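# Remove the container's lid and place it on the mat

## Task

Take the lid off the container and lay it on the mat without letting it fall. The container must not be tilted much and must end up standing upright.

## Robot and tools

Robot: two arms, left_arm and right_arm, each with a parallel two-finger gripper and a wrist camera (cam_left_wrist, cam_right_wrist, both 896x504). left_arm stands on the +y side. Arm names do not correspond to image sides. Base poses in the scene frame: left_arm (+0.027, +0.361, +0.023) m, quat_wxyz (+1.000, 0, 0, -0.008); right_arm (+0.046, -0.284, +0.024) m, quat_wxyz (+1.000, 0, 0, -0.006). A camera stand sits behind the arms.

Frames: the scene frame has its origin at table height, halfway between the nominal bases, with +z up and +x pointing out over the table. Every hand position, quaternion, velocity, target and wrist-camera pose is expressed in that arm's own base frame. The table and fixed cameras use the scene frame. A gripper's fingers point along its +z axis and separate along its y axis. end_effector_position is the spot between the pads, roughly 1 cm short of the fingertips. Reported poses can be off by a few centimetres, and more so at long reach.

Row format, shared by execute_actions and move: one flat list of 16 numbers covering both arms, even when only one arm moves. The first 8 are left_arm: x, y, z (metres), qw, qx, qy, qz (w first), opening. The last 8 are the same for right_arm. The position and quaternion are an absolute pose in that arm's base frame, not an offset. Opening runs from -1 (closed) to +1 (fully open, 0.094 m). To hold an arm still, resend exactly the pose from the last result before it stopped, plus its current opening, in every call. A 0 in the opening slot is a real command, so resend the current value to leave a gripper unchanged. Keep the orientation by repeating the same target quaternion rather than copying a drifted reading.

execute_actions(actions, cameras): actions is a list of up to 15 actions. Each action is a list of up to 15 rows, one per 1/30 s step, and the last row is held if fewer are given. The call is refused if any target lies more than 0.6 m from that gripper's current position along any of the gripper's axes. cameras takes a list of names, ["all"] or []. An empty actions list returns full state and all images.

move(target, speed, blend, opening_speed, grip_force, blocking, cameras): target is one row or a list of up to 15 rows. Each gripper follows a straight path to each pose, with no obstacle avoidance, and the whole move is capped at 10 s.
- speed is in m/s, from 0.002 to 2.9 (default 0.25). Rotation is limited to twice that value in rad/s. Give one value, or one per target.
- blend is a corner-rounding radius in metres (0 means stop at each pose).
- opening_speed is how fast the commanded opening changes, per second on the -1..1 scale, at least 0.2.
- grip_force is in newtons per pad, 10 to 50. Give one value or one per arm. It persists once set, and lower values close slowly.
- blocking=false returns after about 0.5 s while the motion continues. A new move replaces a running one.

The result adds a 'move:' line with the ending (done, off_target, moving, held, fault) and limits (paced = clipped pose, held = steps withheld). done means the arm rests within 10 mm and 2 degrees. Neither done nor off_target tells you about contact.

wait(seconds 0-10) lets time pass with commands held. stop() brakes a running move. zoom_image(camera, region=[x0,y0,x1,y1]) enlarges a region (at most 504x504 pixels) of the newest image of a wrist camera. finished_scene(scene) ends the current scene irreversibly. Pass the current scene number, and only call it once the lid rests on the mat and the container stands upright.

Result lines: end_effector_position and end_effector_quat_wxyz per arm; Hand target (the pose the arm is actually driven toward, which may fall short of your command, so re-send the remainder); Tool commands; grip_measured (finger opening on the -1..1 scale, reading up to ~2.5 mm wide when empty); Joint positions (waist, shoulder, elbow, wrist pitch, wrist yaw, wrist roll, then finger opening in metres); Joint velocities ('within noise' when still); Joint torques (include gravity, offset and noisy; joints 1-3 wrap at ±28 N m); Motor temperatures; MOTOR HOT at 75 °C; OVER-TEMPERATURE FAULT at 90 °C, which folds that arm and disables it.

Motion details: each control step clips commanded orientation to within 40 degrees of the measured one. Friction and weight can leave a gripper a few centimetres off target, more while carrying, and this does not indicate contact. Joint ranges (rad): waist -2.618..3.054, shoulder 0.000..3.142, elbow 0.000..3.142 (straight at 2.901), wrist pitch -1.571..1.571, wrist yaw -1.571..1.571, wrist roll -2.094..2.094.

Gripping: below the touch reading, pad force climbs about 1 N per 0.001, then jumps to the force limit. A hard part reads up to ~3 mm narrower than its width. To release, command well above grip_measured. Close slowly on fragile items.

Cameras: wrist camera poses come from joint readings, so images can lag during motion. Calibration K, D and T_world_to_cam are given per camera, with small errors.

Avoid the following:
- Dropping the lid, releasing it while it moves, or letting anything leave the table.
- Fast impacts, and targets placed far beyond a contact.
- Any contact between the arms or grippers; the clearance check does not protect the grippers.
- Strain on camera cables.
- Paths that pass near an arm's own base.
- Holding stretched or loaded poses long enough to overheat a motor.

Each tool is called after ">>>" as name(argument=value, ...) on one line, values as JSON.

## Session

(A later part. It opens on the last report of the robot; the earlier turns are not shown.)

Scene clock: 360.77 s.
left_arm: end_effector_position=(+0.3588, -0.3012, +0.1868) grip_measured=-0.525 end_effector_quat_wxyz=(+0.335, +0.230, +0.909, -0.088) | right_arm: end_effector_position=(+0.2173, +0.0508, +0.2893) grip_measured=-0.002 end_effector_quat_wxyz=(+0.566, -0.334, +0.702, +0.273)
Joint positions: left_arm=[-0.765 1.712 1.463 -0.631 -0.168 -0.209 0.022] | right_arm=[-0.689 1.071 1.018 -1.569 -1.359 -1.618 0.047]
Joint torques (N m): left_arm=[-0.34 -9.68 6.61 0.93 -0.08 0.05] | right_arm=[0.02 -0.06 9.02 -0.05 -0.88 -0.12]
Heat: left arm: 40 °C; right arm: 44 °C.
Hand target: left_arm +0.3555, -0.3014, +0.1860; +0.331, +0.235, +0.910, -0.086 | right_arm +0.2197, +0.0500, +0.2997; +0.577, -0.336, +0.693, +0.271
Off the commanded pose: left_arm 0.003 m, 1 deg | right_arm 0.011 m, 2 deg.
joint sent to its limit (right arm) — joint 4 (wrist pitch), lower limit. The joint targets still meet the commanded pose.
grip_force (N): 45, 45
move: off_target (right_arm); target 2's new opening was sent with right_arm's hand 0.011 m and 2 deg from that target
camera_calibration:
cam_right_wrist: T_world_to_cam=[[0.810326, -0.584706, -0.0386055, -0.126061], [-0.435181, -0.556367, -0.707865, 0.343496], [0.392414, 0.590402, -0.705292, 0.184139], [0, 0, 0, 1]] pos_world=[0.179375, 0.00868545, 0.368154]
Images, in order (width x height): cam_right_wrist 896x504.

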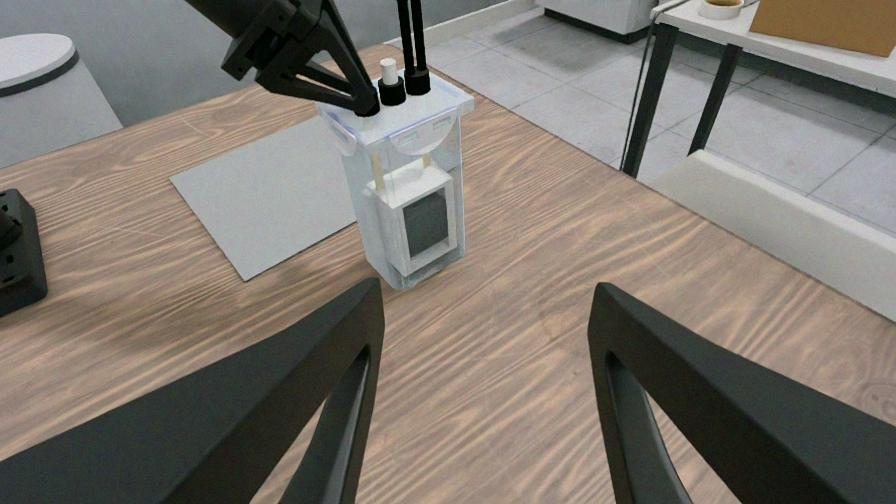

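>>> move(target=[[0.3555,-0.3015,0.186,0.331,0.2353,0.9098,-0.0857,-0.75,0.20,0.22,0.15,0.7054,0.0,0.7054,0,1],[0.3555,-0.3015,0.186,0.331,0.2353,0.9098,-0.0857,-0.75,0.21,0.345,0.09,0.7071,0,0.7071,0,1]], cameras=["all"], speed=0.15)

Scene clock: 367.77 s.
left_arm: end_effector_position=(+0.3588, -0.3012, +0.1868) grip_measured=-0.525 end_effector_quat_wxyz=(+0.335, +0.230, +0.909, -0.088) | right_arm: end_effector_position=(+0.2115, +0.3412, +0.0951) grip_measured=+0.998 end_effector_quat_wxyz=(+0.703, +0.000, +0.711, +0.000)
Joint positions: left_arm=[-0.765 1.712 1.463 -0.631 -0.168 -0.209 0.022] | right_arm=[1.477 2.175 0.784 1.271 1.477 0.119 0.094]
Joint torques (N m): left_arm=[-0.34 -9.69 6.6 0.93 -0.07 0.05] | right_arm=[0.44 -7.23 5.35 1.39 0.12 -0.02]
Heat: left arm: 40 °C; right arm: 43 °C.
Hand target: left_arm +0.3555, -0.3014, +0.1860; +0.331, +0.235, +0.910, -0.086 | right_arm +0.2100, +0.3448, +0.0900; +0.704, +0.001, +0.711, +0.000
Off the commanded pose: left_arm 0.003 m, 1 deg | right_arm 0.007 m, 1 deg.
grip_force (N): 45, 45
move: done
camera_calibration:
cam_left_wrist: T_world_to_cam=[[-0.45536, -0.890303, 0.00276754, -0.101109], [-0.881301, 0.45031, -0.143278, 0.497848], [0.126315, -0.067682, -0.989679, 0.215108], [0, 0, 0, 1]] pos_world=[0.365542, -0.299645, 0.284498]
cam_right_wrist: T_world_to_cam=[[0.0585622, -0.998045, -0.0218422, 0.339386], [-0.551554, -0.0141109, -0.83402, 0.21667], [0.832081, 0.0608892, -0.551302, -0.0489195], [0, 0, 0, 1]] pos_world=[0.140335, 0.344759, 0.161151]

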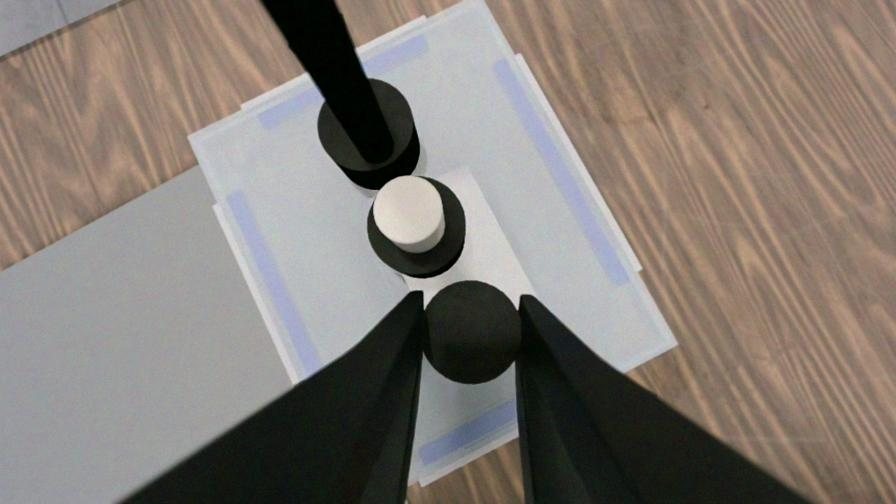

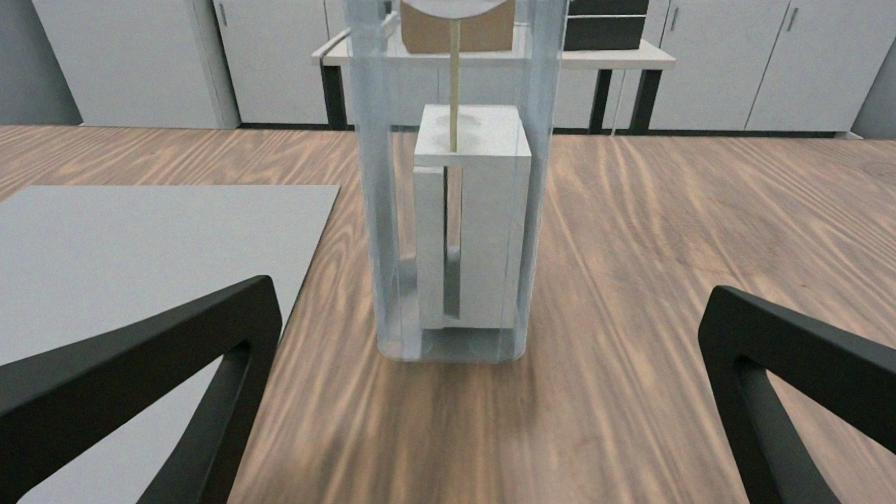

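>>> move(target=[[0.3555,-0.3015,0.186,0.331,0.2353,0.9098,-0.0857,-0.75,0.24,0.357,0.085,0.7071,0,0.7071,0,1]], cameras=["cam_right_wrist"], speed=0.1)

Scene clock: 369.87 s.
left_arm: end_effector_position=(+0.3588, -0.3012, +0.1868) grip_measured=-0.525 end_effector_quat_wxyz=(+0.335, +0.230, +0.909, -0.088) | right_arm: end_effector_position=(+0.2382, +0.3528, +0.0901) grip_measured=+0.998 end_effector_quat_wxyz=(+0.705, -0.002, +0.709, -0.004)
Joint positions: left_arm=[-0.765 1.712 1.463 -0.631 -0.168 -0.209 0.022] | right_arm=[1.406 2.248 0.855 1.356 1.409 0.028 0.094]
Joint torques (N m): left_arm=[-0.36 -9.69 6.61 0.92 -0.08 0.05] | right_arm=[-0.24 -7.73 5.53 1.55 -0.06 -0.03]
Heat: left arm: 40 °C; right arm: 42 °C.
Hand target: left_arm +0.3555, -0.3014, +0.1860; +0.331, +0.235, +0.910, -0.086 | right_arm +0.2398, +0.3568, +0.0851; +0.706, +0.000, +0.709, +0.000
Off the commanded pose: left_arm 0.003 m, 1 deg | right_arm 0.007 m, 1 deg.
grip_force (N): 45, 45
move: done
camera_calibration:
cam_right_wrist: T_world_to_cam=[[0.055831, -0.99836, -0.0126877, 0.349139], [-0.547259, -0.0199707, -0.836725, 0.228648], [0.835099, 0.0536587, -0.547476, -0.0730467], [0, 0, 0, 1]] pos_world=[0.166638, 0.357052, 0.155754]
Images, in order (width x height): cam_right_wrist 896x504.

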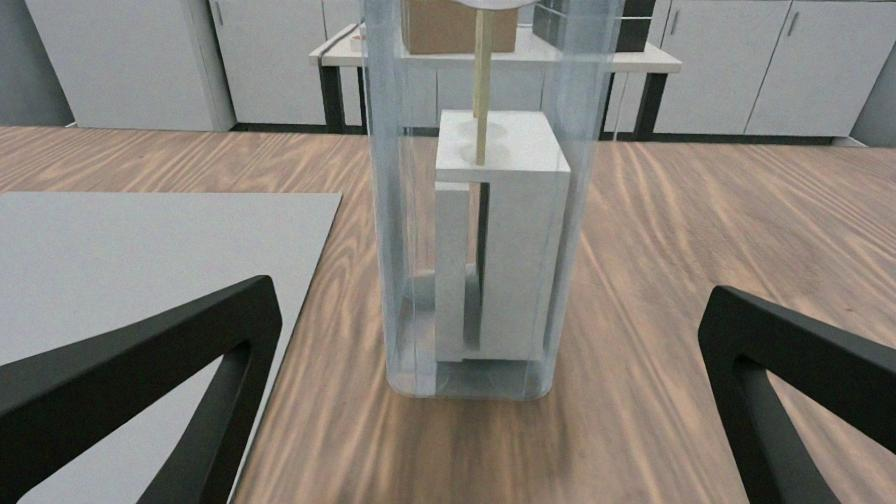

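>>> move(target=[[0.3555,-0.3015,0.186,0.331,0.2353,0.9098,-0.0857,-0.75,0.30,0.3565,0.085,0.7071,0,0.7071,0,1]], cameras=["cam_right_wrist"], speed=0.1)

Scene clock: 371.43 s.
left_arm: end_effector_position=(+0.3588, -0.3012, +0.1868) grip_measured=-0.525 end_effector_quat_wxyz=(+0.335, +0.230, +0.909, -0.088) | right_arm: end_effector_position=(+0.2979, +0.3519, +0.0916) grip_measured=+0.998 end_effector_quat_wxyz=(+0.707, +0.003, +0.708, -0.001)
Joint positions: left_arm=[-0.765 1.712 1.463 -0.631 -0.168 -0.209 0.022] | right_arm=[1.247 2.279 0.918 1.357 1.252 0.006 0.094]
Joint torques (N m): left_arm=[-0.34 -9.69 6.6 0.92 -0.08 0.04] | right_arm=[-0.16 -8.24 5.96 1.52 -0.09 -0.03]
Heat: left arm: 40 °C; right arm: 42 °C.
Hand target: left_arm +0.3555, -0.3014, +0.1860; +0.331, +0.235, +0.910, -0.086 | right_arm +0.2998, +0.3563, +0.0851; +0.707, +0.000, +0.707, +0.000
Off the commanded pose: left_arm 0.003 m, 1 deg | right_arm 0.008 m, 0 deg.
grip_force (N): 45, 45
move: done
camera_calibration:
cam_right_wrist: T_world_to_cam=[[0.0540912, -0.998249, -0.023941, 0.346561], [-0.543171, -0.00929691, -0.839571, 0.25787], [0.837878, 0.0584174, -0.542723, -0.12498], [0, 0, 0, 1]] pos_world=[0.22604, 0.355652, 0.156968]
Images, in order (width x height): cam_right_wrist 896x504.

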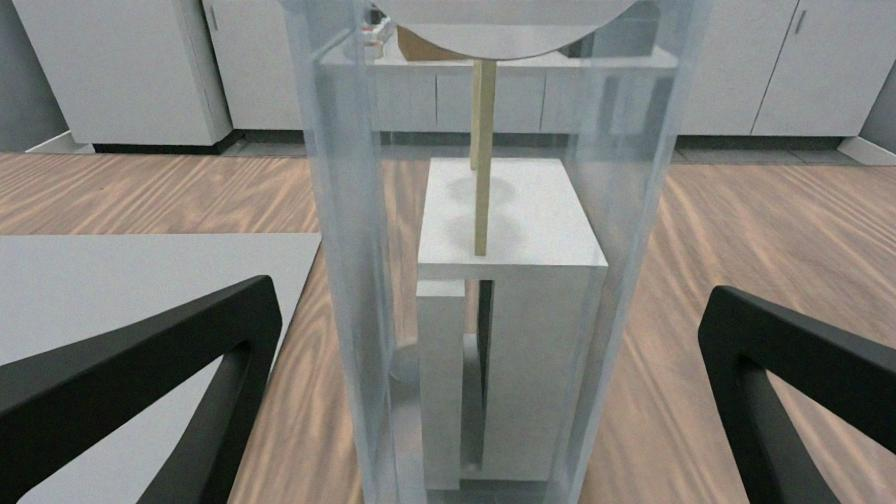

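>>> move(target=[[0.3555,-0.3015,0.186,0.331,0.2353,0.9098,-0.0857,-0.75,0.35,0.356,0.083,0.7071,0,0.7071,0,1]], cameras=["cam_right_wrist"], speed=0.08)

Scene clock: 374.30 s.
left_arm: end_effector_position=(+0.3588, -0.3012, +0.1868) grip_measured=-0.525 end_effector_quat_wxyz=(+0.335, +0.230, +0.909, -0.088) | right_arm: end_effector_position=(+0.3469, +0.3518, +0.0921) grip_measured=+0.998 end_effector_quat_wxyz=(+0.709, +0.007, +0.705, +0.004)
Joint positions: left_arm=[-0.765 1.712 1.463 -0.631 -0.168 -0.209 0.022] | right_arm=[1.127 2.318 1.004 1.327 1.131 0.004 0.094]
Joint torques (N m): left_arm=[-0.32 -9.69 6.61 0.94 -0.08 0.05] | right_arm=[-0.25 -8.76 6.43 1.45 -0.11 -0.04]
Heat: left arm: 40 °C; right arm: 42 °C.
Hand target: left_arm +0.3555, -0.3014, +0.1860; +0.331, +0.235, +0.910, -0.086 | right_arm +0.3497, +0.3556, +0.0830; +0.707, +0.000, +0.707, +0.000
Off the commanded pose: left_arm 0.003 m, 1 deg | right_arm 0.010 m, 1 deg.
grip_force (N): 45, 45
move: done
camera_calibration:
cam_right_wrist: T_world_to_cam=[[0.0550871, -0.997835, -0.0359322, 0.3443], [-0.537932, 0.000658725, -0.842988, 0.279841], [0.841186, 0.0657669, -0.536731, -0.170084], [0, 0, 0, 1]] pos_world=[0.274641, 0.354556, 0.156984]
Images, in order (width x height): cam_right_wrist 896x504.

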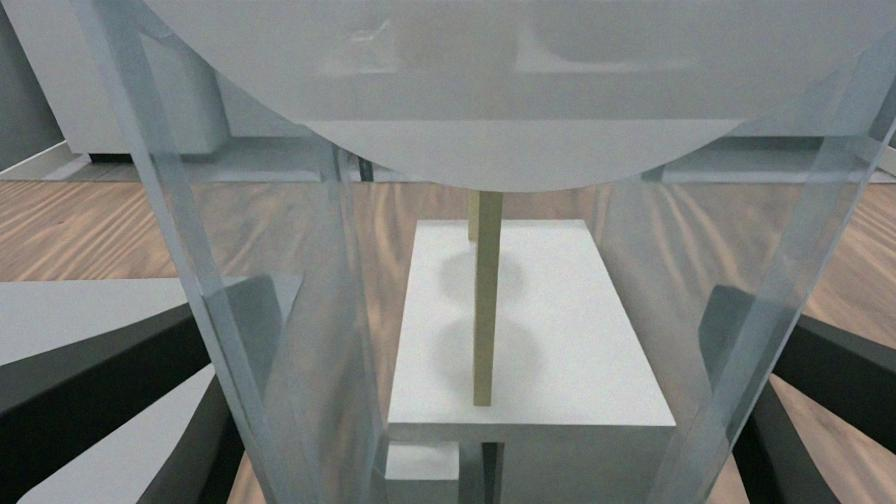

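>>> move(target=[[0.3555,-0.3015,0.186,0.331,0.2353,0.9098,-0.0857,-0.75,0.35,0.356,0.083,0.7071,0,0.7071,0,0.3]], cameras=["cam_right_wrist"], opening_speed=0.25)

Scene clock: 377.60 s.
left_arm: end_effector_position=(+0.3588, -0.3012, +0.1868) grip_measured=-0.525 end_effector_quat_wxyz=(+0.335, +0.230, +0.909, -0.088) | right_arm: end_effector_position=(+0.3469, +0.3522, +0.0921) grip_measured=+0.699 end_effector_quat_wxyz=(+0.709, +0.006, +0.705, +0.004)
Joint positions: left_arm=[-0.765 1.712 1.463 -0.631 -0.168 -0.209 0.022] | right_arm=[1.127 2.318 1.004 1.327 1.129 0.004 0.08]
Joint torques (N m): left_arm=[-0.34 -9.66 6.61 0.93 -0.08 0.05] | right_arm=[-0.32 -8.76 6.45 1.45 -0.09 -0.03]
Heat: left arm: 40 °C; right arm: 42 °C.
Hand target: left_arm +0.3555, -0.3014, +0.1860; +0.331, +0.235, +0.910, -0.086 | right_arm +0.3497, +0.3556, +0.0831; +0.707, +0.000, +0.707, +0.000
Off the commanded pose: left_arm 0.003 m, 1 deg | right_arm 0.010 m, 1 deg.
grip_force (N): 45, 45
move: done
camera_calibration:
cam_right_wrist: T_world_to_cam=[[0.0577345, -0.997701, -0.0354779, 0.343758], [-0.537888, -0.00114896, -0.843015, 0.280473], [0.841037, 0.0677542, -0.536718, -0.170769], [0, 0, 0, 1]] pos_world=[0.27464, 0.35486, 0.156984]
Images, in order (width x height): cam_right_wrist 896x504.

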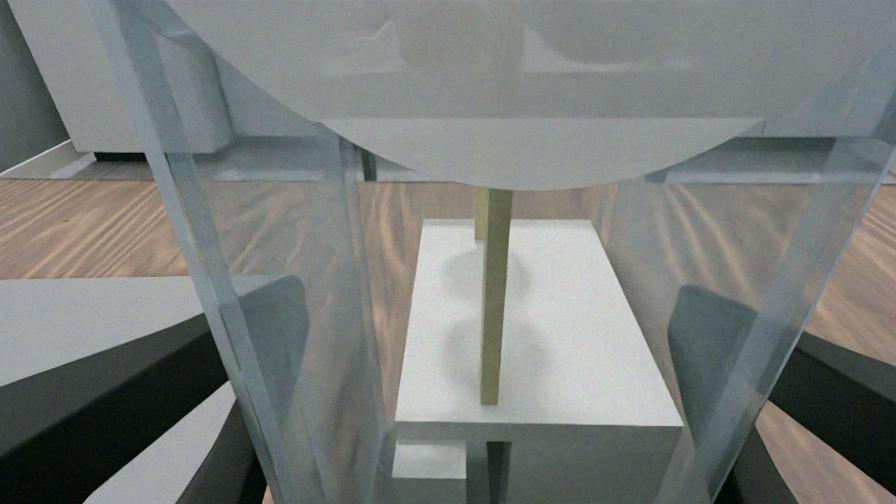

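>>> move(target=[[0.3555,-0.3015,0.236,0.331,0.2353,0.9098,-0.0857,-1,0.35,0.356,0.05,0.7071,0,0.7071,0,0.3]], cameras=["all"], speed=0.04)

Scene clock: 379.60 s.
left_arm: end_effector_position=(+0.3561, -0.2911, +0.1929) grip_measured=-0.526 end_effector_quat_wxyz=(+0.304, +0.230, +0.923, -0.058) | right_arm: end_effector_position=(+0.3423, +0.3691, +0.0936) grip_measured=+0.696 end_effector_quat_wxyz=(+0.723, +0.017, +0.690, +0.039)
Joint positions: left_arm=[-0.762 1.749 1.582 -0.801 -0.191 -0.215 0.022] | right_arm=[1.149 2.381 1.052 1.438 1.116 -0.021 0.08]
Joint torques (N m): left_arm=[-0.58 -12.82 13.11 0.61 0.11 0.11] | right_arm=[-1.95 -5.41 3.32 1.26 0.02 0.25]
Heat: left arm: 40 °C; right arm: 42 °C.
Hand target: left_arm +0.3541, -0.2999, +0.2352; +0.332, +0.236, +0.909, -0.086 | right_arm +0.3479, +0.3538, +0.0521; +0.707, +0.000, +0.707, +0.000
Off the commanded pose: left_arm 0.044 m, 5 deg | right_arm 0.046 m, 6 deg.
grip_force (N): 45, 45
move: off_target (left_arm, right_arm)
camera_calibration:
cam_left_wrist: T_world_to_cam=[[-0.437663, -0.898364, -0.0373126, -0.0942808], [-0.896091, 0.439218, -0.0641005, 0.478628], [0.073974, 0.00538105, -0.997246, 0.263575], [0, 0, 0, 1]] pos_world=[0.368134, -0.296339, 0.290011]
cam_right_wrist: T_world_to_cam=[[0.0936233, -0.990971, -0.0959727, 0.3518], [-0.502561, 0.0361749, -0.863785, 0.255407], [0.859458, 0.129103, -0.494637, -0.200133], [0, 0, 0, 1]] pos_world=[0.267427, 0.365222, 0.155386]

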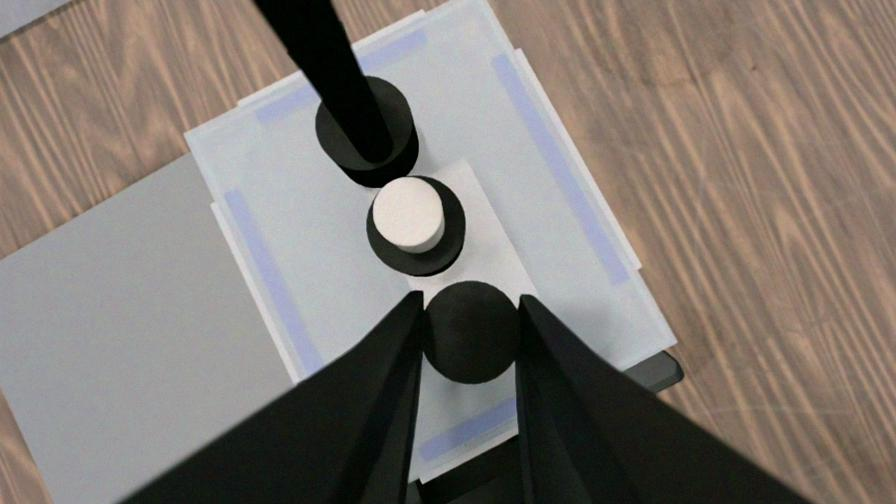

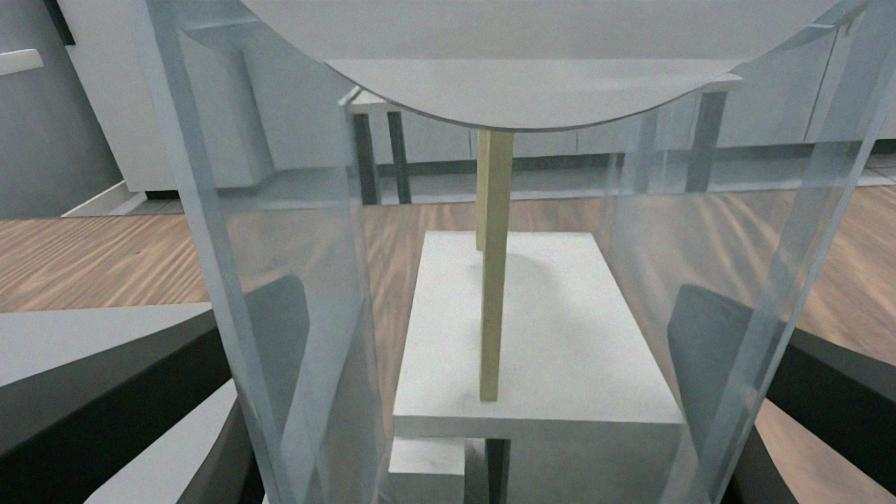

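>>> zoom_image(camera="cam_right_wrist", region=[150, 0, 600, 300])

Scaled by 1.120 from the camera's 896x504 image, which has a finer 1280x720 frame.

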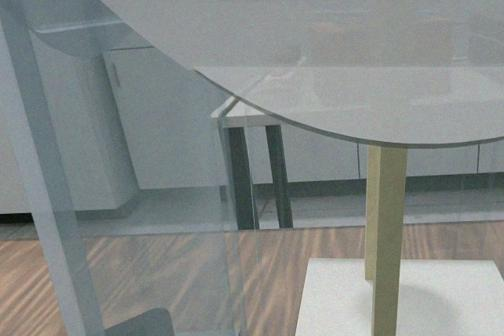

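>>> move(target=[[0.3555,-0.312,0.275,0.331,0.2353,0.9098,-0.0857,-1,0.355,0.345,0.03,0.7071,0,0.7071,0,0.1]], cameras=["all"], speed=0.04)

Scene clock: 382.20 s.
left_arm: end_effector_position=(+0.3606, -0.2908, +0.1988) grip_measured=-0.526 end_effector_quat_wxyz=(+0.272, +0.221, +0.936, -0.034) | right_arm: end_effector_position=(+0.3416, +0.3746, +0.0963) grip_measured=+0.696 end_effector_quat_wxyz=(+0.724, +0.024, +0.686, +0.066)
Joint positions: left_arm=[-0.762 1.841 1.759 -0.97 -0.21 -0.241 0.022] | right_arm=[1.151 2.381 1.055 1.448 1.092 0.018 0.08]
Joint torques (N m): left_arm=[-2.02 -17.26 16.01 0.54 0.15 0.27] | right_arm=[-3.88 -1.98 0.75 1.74 0.06 -0.05]
Heat: left arm: 39 °C; right arm: 42 °C.
Hand target: left_arm +0.3516, -0.3068, +0.2727; +0.333, +0.236, +0.909, -0.086 | right_arm +0.3507, +0.3415, +0.0352; +0.705, +0.000, +0.709, +0.000
Off the commanded pose: left_arm 0.079 m, 10 deg | right_arm 0.074 m, 9 deg.
grip_force (N): 45, 45
move: off_target (left_arm, right_arm)
camera_calibration:
cam_left_wrist: T_world_to_cam=[[-0.411455, -0.909182, -0.063977, -0.0991274], [-0.911258, 0.411726, 0.0094946, 0.465756], [0.0177087, 0.0622061, -0.997906, 0.306019], [0, 0, 0, 1]] pos_world=[0.378218, -0.300925, 0.294614]
cam_right_wrist: T_world_to_cam=[[0.122519, -0.982063, -0.143323, 0.348908], [-0.498612, 0.063955, -0.864463, 0.245508], [0.858123, 0.177376, -0.481832, -0.217735], [0, 0, 0, 1]] pos_world=[0.266509, 0.36557, 0.157327]

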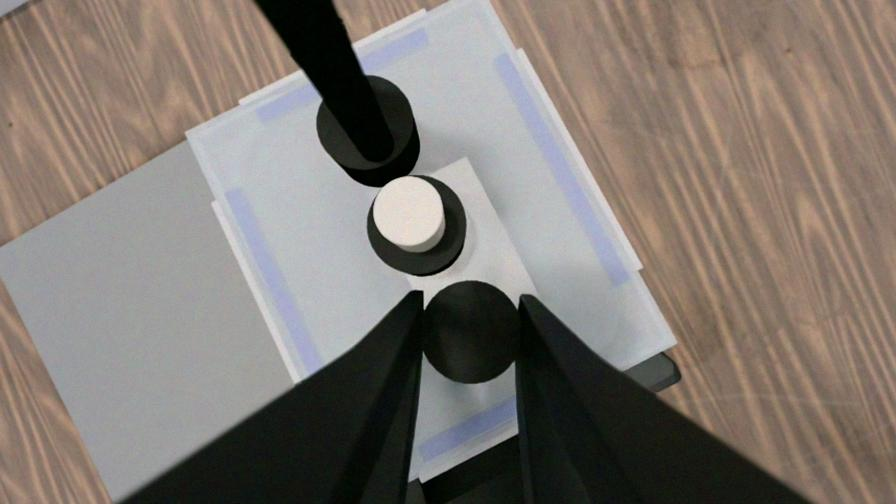

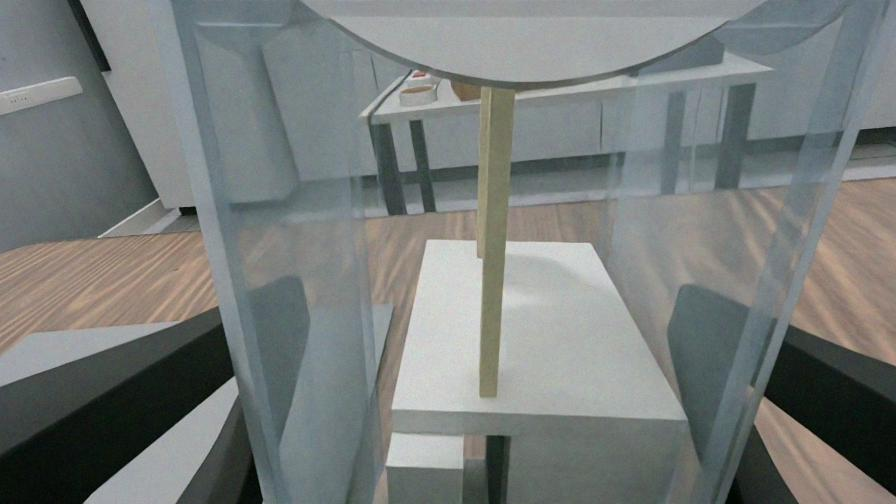

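>>> move(target=[[0.3555,-0.325,0.32,0.331,0.2353,0.9098,-0.0857,-1,0.355,0.325,0.0,0.7071,0,0.7071,0,0.0]], cameras=["all"], speed=0.04, grip_force=50)

Scene clock: 385.30 s.
left_arm: end_effector_position=(+0.3693, -0.2967, +0.2048) grip_measured=-0.530 end_effector_quat_wxyz=(+0.239, +0.216, +0.947, -0.012) | right_arm: end_effector_position=(+0.3444, +0.3721, +0.0954) grip_measured=+0.692 end_effector_quat_wxyz=(+0.722, +0.037, +0.686, +0.083)
Joint positions: left_arm=[-0.762 1.983 2.014 -1.169 -0.22 -0.264 0.022] | right_arm=[1.141 2.381 1.047 1.454 1.078 0.061 0.08]
Joint torques (N m): left_arm=[-3.58 -23.05 19.3 0.41 0.15 0.33] | right_arm=[-4.77 2.35 -3.74 2.47 -0.01 -0.19]
Heat: left arm: 39 °C; right arm: 42 °C.
Hand target: left_arm +0.3477, -0.3134, +0.3134; +0.335, +0.236, +0.908, -0.088 | right_arm +0.3490, +0.3208, +0.0116; +0.699, +0.002, +0.715, +0.000
Off the commanded pose: left_arm 0.119 m, 14 deg | right_arm 0.107 m, 11 deg.
move: off_target (left_arm, right_arm)
camera_calibration:
cam_left_wrist: T_world_to_cam=[[-0.393748, -0.91481, -0.0899155, -0.103452], [-0.918191, 0.386799, 0.085503, 0.455627], [-0.0434398, 0.116226, -0.992272, 0.349676], [0, 0, 0, 1]] pos_world=[0.392808, -0.311516, 0.298715]
cam_right_wrist: T_world_to_cam=[[0.128633, -0.974471, -0.184013, 0.344956], [-0.500634, 0.0963642, -0.860278, 0.234559], [0.856048, 0.202784, -0.475458, -0.229484], [0, 0, 0, 1]] pos_world=[0.269504, 0.360082, 0.156153]

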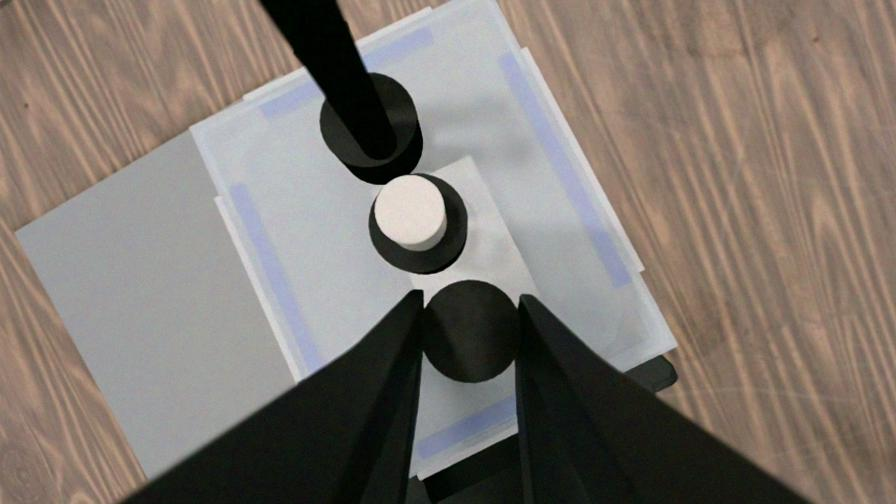

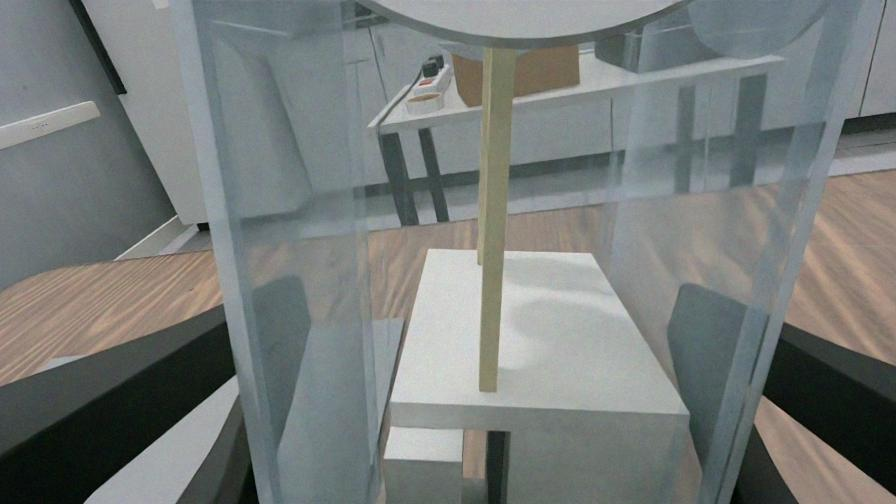

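>>> move(target=[[0.3555,-0.3015,0.25,0.331,0.2353,0.9098,-0.0857,-1,0.352,0.345,0.05,0.7071,0,0.7071,0,0.0],[0.3575,-0.303,0.187,0.331,0.2353,0.9098,-0.0857,-1,0.35,0.356,0.083,0.7071,0,0.7071,0,0.0]], cameras=["all"], speed=0.05, blend=0.02)

Scene clock: 388.90 s.
left_arm: end_effector_position=(+0.3618, -0.2957, +0.1924) grip_measured=-0.530 end_effector_quat_wxyz=(+0.334, +0.225, +0.913, -0.068) | right_arm: end_effector_position=(+0.3438, +0.3669, +0.0961) grip_measured=+0.692 end_effector_quat_wxyz=(+0.721, +0.013, +0.691, +0.051)
Joint positions: left_arm=[-0.766 1.725 1.511 -0.688 -0.205 -0.211 0.022] | right_arm=[1.138 2.357 1.025 1.428 1.084 0.005 0.079]
Joint torques (N m): left_arm=[-0.23 -10.04 4.37 1.37 0.24 0.09] | right_arm=[-1.24 -11.7 4.26 0.67 0.33 -0.24]
Heat: left arm: 39 °C; right arm: 42 °C.
Hand target: left_arm +0.3573, -0.3029, +0.1872; +0.330, +0.235, +0.910, -0.085 | right_arm +0.3494, +0.3555, +0.0835; +0.709, -0.001, +0.705, +0.001
Off the commanded pose: left_arm 0.010 m, 2 deg | right_arm 0.018 m, 7 deg.
move: off_target (right_arm)
camera_calibration:
cam_left_wrist: T_world_to_cam=[[-0.434461, -0.900179, -0.0303393, -0.0989617], [-0.891164, 0.434509, -0.130493, 0.495246], [0.13065, -0.0296567, -0.990985, 0.230579], [0, 0, 0, 1]] pos_world=[0.368226, -0.297434, 0.290124]
cam_right_wrist: T_world_to_cam=[[0.116501, -0.987324, -0.107791, 0.341764], [-0.506452, 0.0343042, -0.861586, 0.260177], [0.854362, 0.154966, -0.496036, -0.207476], [0, 0, 0, 1]] pos_world=[0.269211, 0.360659, 0.158088]

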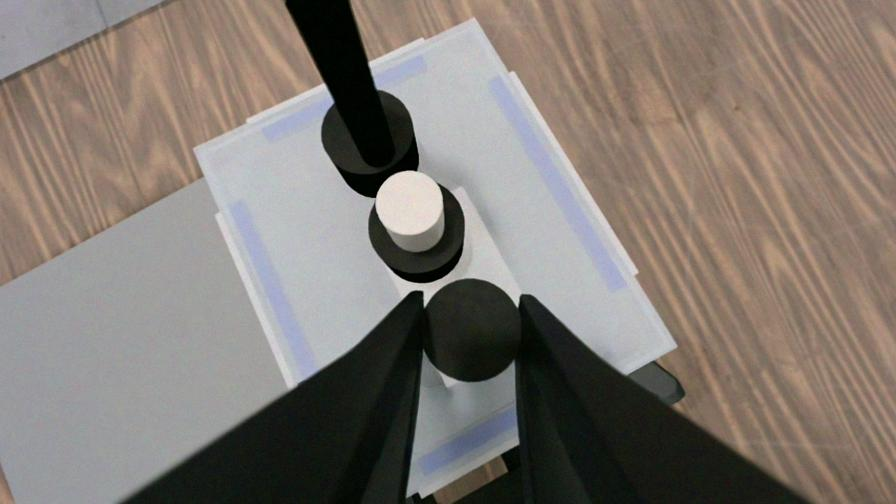

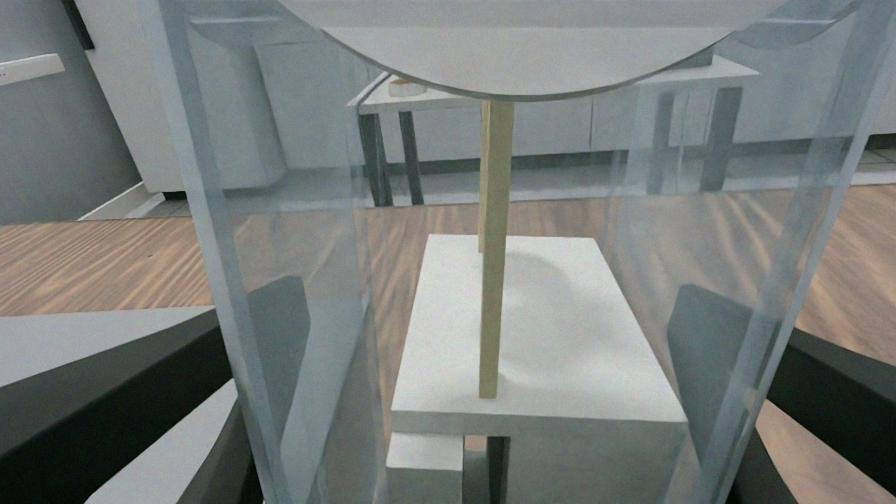

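>>> move(target=[[0.3575,-0.303,0.187,0.331,0.2353,0.9098,-0.0857,-1,0.345,0.361,0.09,0.7071,0,0.7071,0,1],[0.3575,-0.303,0.187,0.331,0.2353,0.9098,-0.0857,-1,0.24,0.355,0.09,0.7071,0,0.7071,0,1],[0.3575,-0.303,0.187,0.331,0.2353,0.9098,-0.0857,-1,0.22,0.22,0.14,0.7071,0,0.7071,0,-0.4]], cameras=["all"], speed=[0.05,0.1,0.15])

Scene clock: 397.17 s.
left_arm: end_effector_position=(+0.3621, -0.2968, +0.1925) grip_measured=-0.530 end_effector_quat_wxyz=(+0.335, +0.228, +0.911, -0.069) | right_arm: end_effector_position=(+0.2195, +0.2225, +0.1320) grip_measured=-0.398 end_effector_quat_wxyz=(+0.704, -0.017, +0.710, -0.016)
Joint positions: left_arm=[-0.766 1.725 1.509 -0.681 -0.202 -0.204 0.022] | right_arm=[1.392 1.784 0.294 1.438 1.391 0.005 0.028]
Joint torques (N m): left_arm=[-0.21 -10.09 4.49 1.29 0.22 0] | right_arm=[-0.4 -7.72 2.76 1.58 -0.02 0.01]
Heat: left arm: 41 °C; right arm: 42 °C.
Hand target: left_arm +0.3574, -0.3029, +0.1872; +0.331, +0.235, +0.910, -0.085 | right_arm +0.2201, +0.2199, +0.1398; +0.707, +0.000, +0.707, +0.000
Off the commanded pose: left_arm 0.009 m, 2 deg | right_arm 0.008 m, 3 deg.
move: off_target (right_arm); target 3's new opening was sent with right_arm's hand 0.008 m and 3 deg from that target
camera_calibration:
cam_left_wrist: T_world_to_cam=[[-0.441033, -0.896966, -0.0306936, -0.0964691], [-0.88743, 0.44094, -0.134316, 0.497398], [0.134011, -0.0319992, -0.990463, 0.228557], [0, 0, 0, 1]] pos_world=[0.36823, -0.298538, 0.290225]
cam_right_wrist: T_world_to_cam=[[0.0605933, -0.997872, 0.0240666, 0.214628], [-0.549822, -0.0534905, -0.833567, 0.258509], [0.833081, 0.0372762, -0.551894, -0.0228135], [0, 0, 0, 1]] pos_world=[0.148134, 0.22885, 0.197728]

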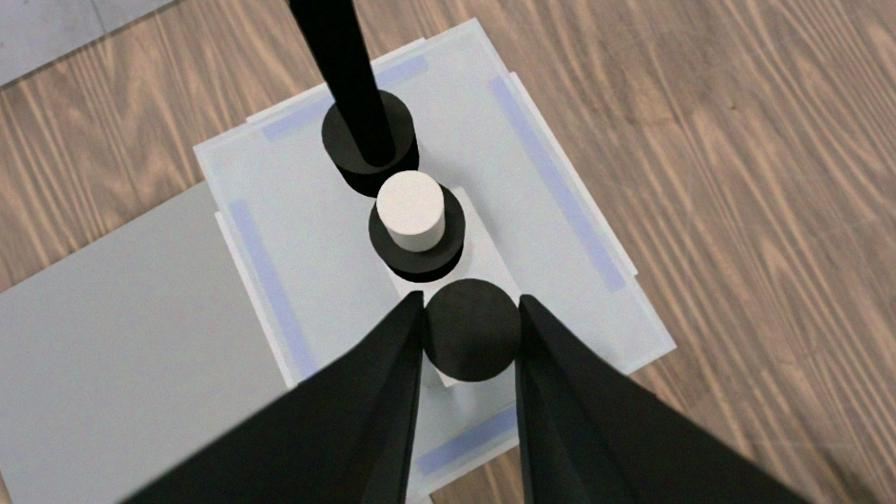

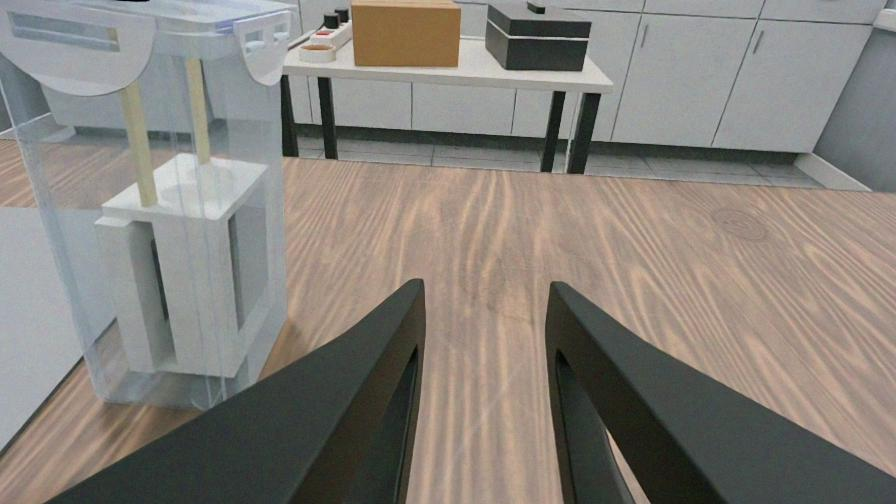

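>>> move(target=[[0.3575,-0.303,0.170,0.331,0.2353,0.9098,-0.0857,-1,0.22,0.22,0.14,0.7071,0,0.7071,0,-0.4]], cameras=["all"], speed=0.05)

Scene clock: 398.53 s.
left_arm: end_effector_position=(+0.3683, -0.3015, +0.1937) grip_measured=-0.530 end_effector_quat_wxyz=(+0.362, +0.224, +0.901, -0.081) | right_arm: end_effector_position=(+0.2195, +0.2225, +0.1320) grip_measured=-0.398 end_effector_quat_wxyz=(+0.704, -0.017, +0.710, -0.016)
Joint positions: left_arm=[-0.766 1.709 1.454 -0.579 -0.207 -0.198 0.022] | right_arm=[1.392 1.784 0.294 1.438 1.391 0.005 0.028]
Joint torques (N m): left_arm=[-0.21 -8.51 3.78 1.05 0.26 -0.06] | right_arm=[-0.42 -7.71 2.67 1.58 -0.02 0]
Heat: left arm: 41 °C; right arm: 42 °C.
Hand target: left_arm +0.3573, -0.3026, +0.1706; +0.331, +0.235, +0.910, -0.085 | right_arm +0.2201, +0.2199, +0.1398; +0.707, +0.000, +0.707, +0.000
Off the commanded pose: left_arm 0.026 m, 4 deg | right_arm 0.008 m, 3 deg.
move: off_target (left_arm, right_arm)
camera_calibration:
cam_left_wrist: T_world_to_cam=[[-0.440485, -0.897567, -0.0186303, -0.100693], [-0.878886, 0.435364, -0.194979, 0.51195], [0.183117, -0.0695113, -0.980631, 0.197513], [0, 0, 0, 1]] pos_world=[0.369424, -0.299534, 0.291631]
cam_right_wrist: T_world_to_cam=[[0.0605933, -0.997872, 0.0240666, 0.214628], [-0.549822, -0.0534905, -0.833567, 0.258509], [0.833081, 0.0372762, -0.551894, -0.0228135], [0, 0, 0, 1]] pos_world=[0.148134, 0.22885, 0.197728]

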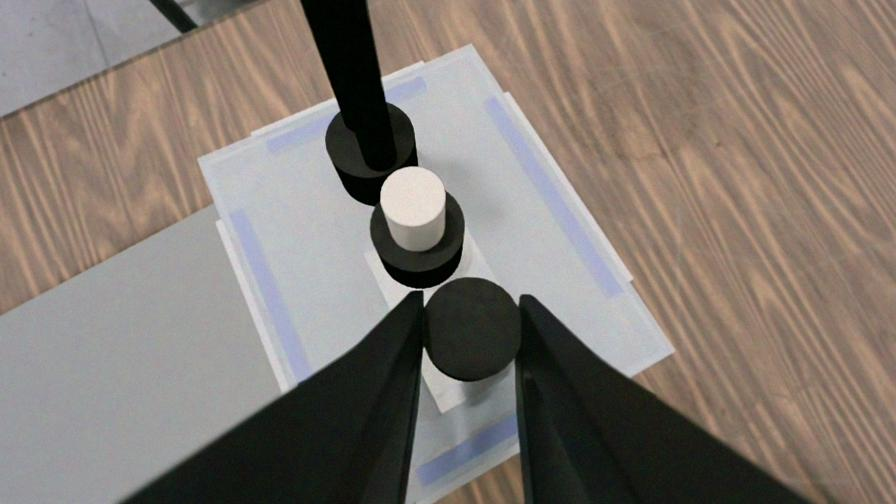

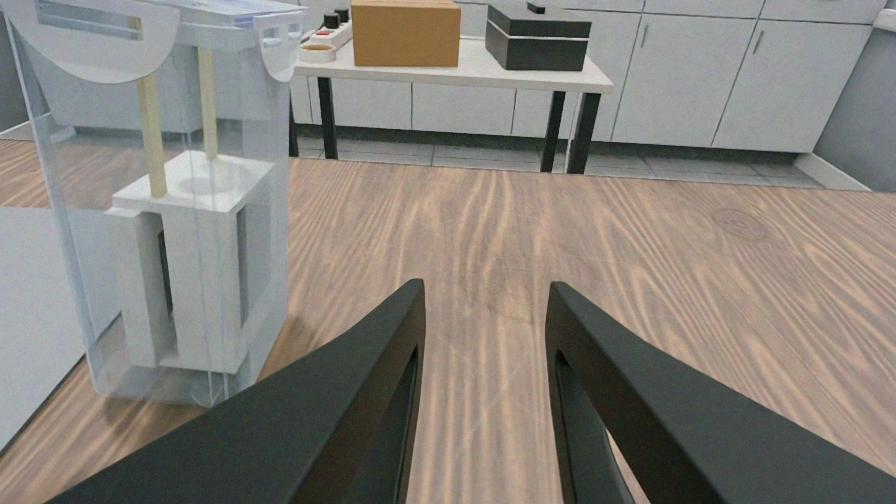

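>>> move(target=[[0.3575,-0.303,0.183,0.331,0.2353,0.9098,-0.0857,-1,0.22,0.22,0.14,0.7071,0,0.7071,0,-0.4],[0.3575,-0.303,0.183,0.331,0.2353,0.9098,-0.0857,-0.3,0.22,0.22,0.14,0.7071,0,0.7071,0,-0.4]], cameras=["all"], speed=0.05)

Scene clock: 400.17 s.
left_arm: end_effector_position=(+0.3592, -0.3013, +0.1875) grip_measured=-0.303 end_effector_quat_wxyz=(+0.340, +0.234, +0.907, -0.085) | right_arm: end_effector_position=(+0.2195, +0.2225, +0.1320) grip_measured=-0.398 end_effector_quat_wxyz=(+0.704, -0.017, +0.710, -0.016)
Joint positions: left_arm=[-0.768 1.709 1.459 -0.623 -0.176 -0.199 0.033] | right_arm=[1.392 1.784 0.294 1.438 1.391 0.005 0.028]
Joint torques (N m): left_arm=[-0.08 -8.58 6.84 0.97 -0.01 -0.05] | right_arm=[-0.38 -7.72 2.73 1.58 -0.01 0.01]
Heat: left arm: 41 °C; right arm: 42 °C.
Hand target: left_arm +0.3575, -0.3029, +0.1829; +0.331, +0.235, +0.910, -0.086 | right_arm +0.2201, +0.2199, +0.1398; +0.707, +0.000, +0.707, +0.000
Off the commanded pose: left_arm 0.005 m, 1 deg | right_arm 0.008 m, 3 deg.
move: off_target (right_arm); target 2's new opening was sent with left_arm's hand 0.014 m and 4 deg from that target
camera_calibration:
cam_left_wrist: T_world_to_cam=[[-0.460127, -0.887815, -0.00820154, -0.0964857], [-0.87714, 0.455986, -0.150674, 0.499875], [0.13751, -0.0621352, -0.98855, 0.213225], [0, 0, 0, 1]] pos_world=[0.364744, -0.300349, 0.28531]
cam_right_wrist: T_world_to_cam=[[0.0605933, -0.997872, 0.0240666, 0.214628], [-0.549822, -0.0534905, -0.833567, 0.258509], [0.833081, 0.0372762, -0.551894, -0.0228135], [0, 0, 0, 1]] pos_world=[0.148134, 0.22885, 0.197728]

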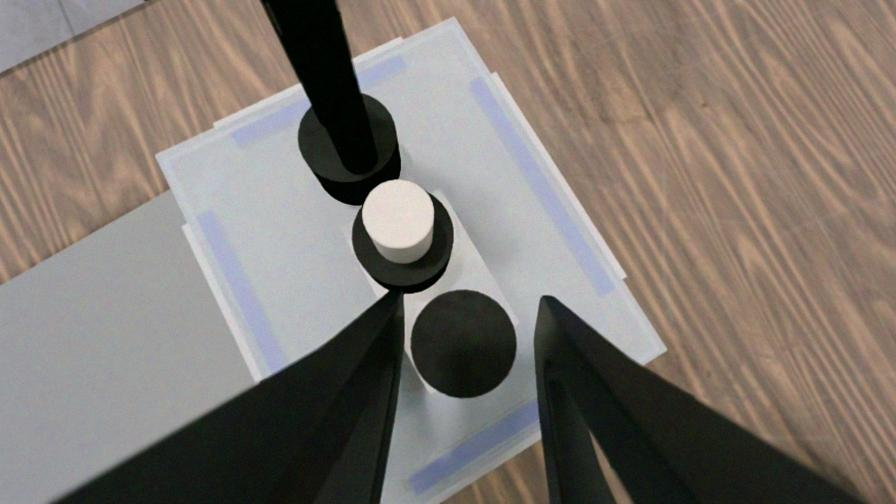

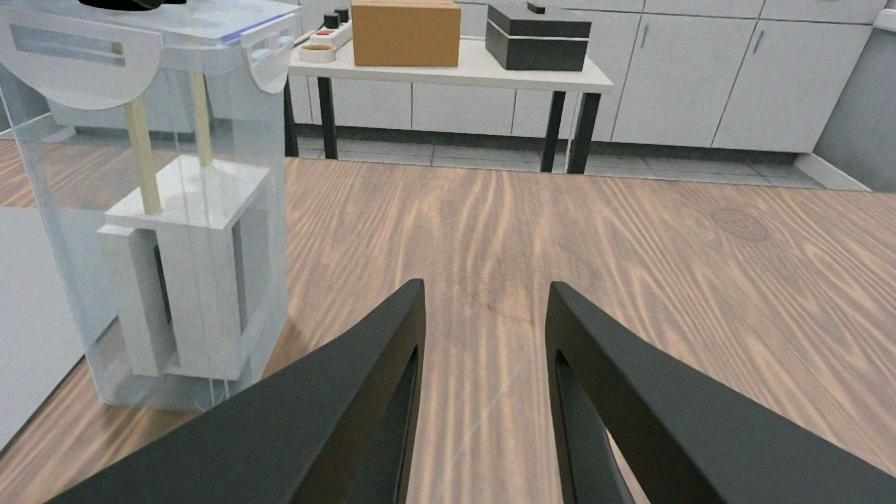

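>>> zoom_image(camera="cam_right_wrist", region=[150, 0, 310, 160])

Scaled by 3.150 from the camera's 896x504 image, which has a finer 1280x720 frame.

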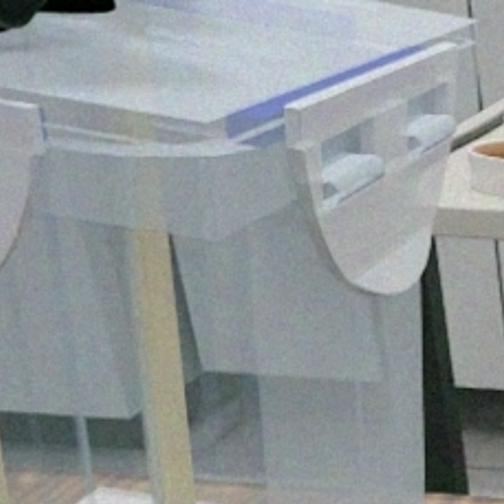

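>>> move(target=[[0.3575,-0.303,0.183,0.331,0.2353,0.9098,-0.0857,-1,0.22,0.22,0.14,0.7071,0,0.7071,0,-0.4]], cameras=["all"], opening_speed=0.4)

Scene clock: 402.80 s.
left_arm: end_effector_position=(+0.3591, -0.3013, +0.1875) grip_measured=-0.521 end_effector_quat_wxyz=(+0.340, +0.234, +0.907, -0.085) | right_arm: end_effector_position=(+0.2195, +0.2225, +0.1320) grip_measured=-0.398 end_effector_quat_wxyz=(+0.704, -0.017, +0.710, -0.016)
Joint positions: left_arm=[-0.768 1.709 1.459 -0.624 -0.176 -0.199 0.022] | right_arm=[1.392 1.784 0.294 1.438 1.391 0.005 0.028]
Joint torques (N m): left_arm=[-0.06 -8.57 6.84 0.96 -0.01 -0.05] | right_arm=[-0.4 -7.69 2.69 1.58 -0.02 0.01]
Heat: left arm: 41 °C; right arm: 42 °C.
Hand target: left_arm +0.3575, -0.3028, +0.1829; +0.331, +0.235, +0.910, -0.086 | right_arm +0.2201, +0.2199, +0.1398; +0.707, +0.000, +0.707, +0.000
Off the commanded pose: left_arm 0.005 m, 1 deg | right_arm 0.008 m, 3 deg.
move: off_target (right_arm)
camera_calibration:
cam_left_wrist: T_world_to_cam=[[-0.460319, -0.887718, -0.00800279, -0.0965319], [-0.877116, 0.456176, -0.150235, 0.499844], [0.137017, -0.0621367, -0.988618, 0.213417], [0, 0, 0, 1]] pos_world=[0.364744, -0.300449, 0.28531]
cam_right_wrist: T_world_to_cam=[[0.0605933, -0.997872, 0.0240666, 0.214628], [-0.549822, -0.0534905, -0.833567, 0.258509], [0.833081, 0.0372762, -0.551894, -0.0228135], [0, 0, 0, 1]] pos_world=[0.148134, 0.22885, 0.197728]

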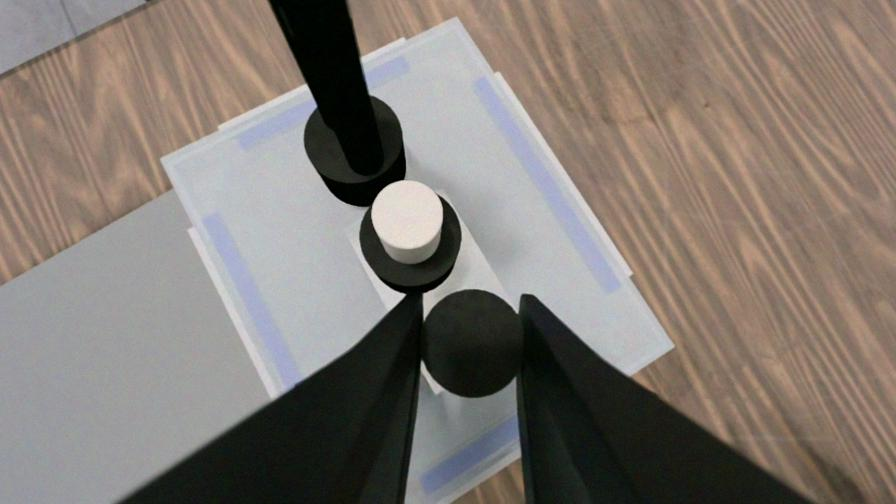

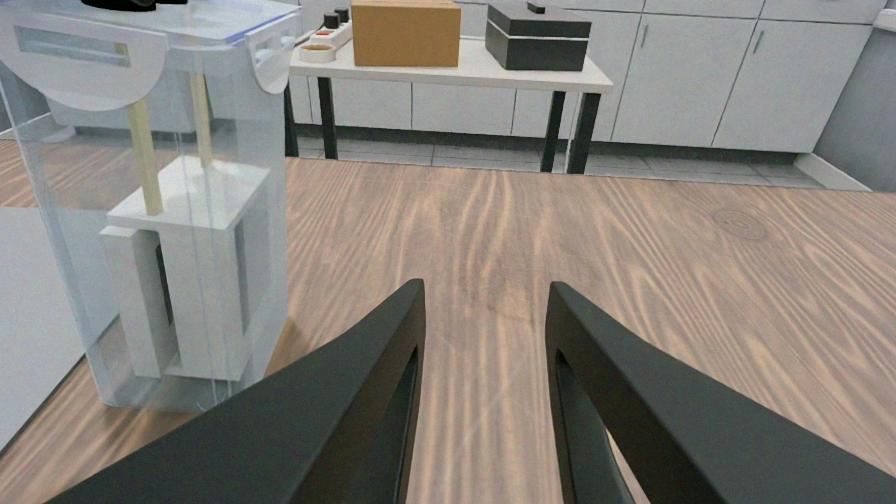

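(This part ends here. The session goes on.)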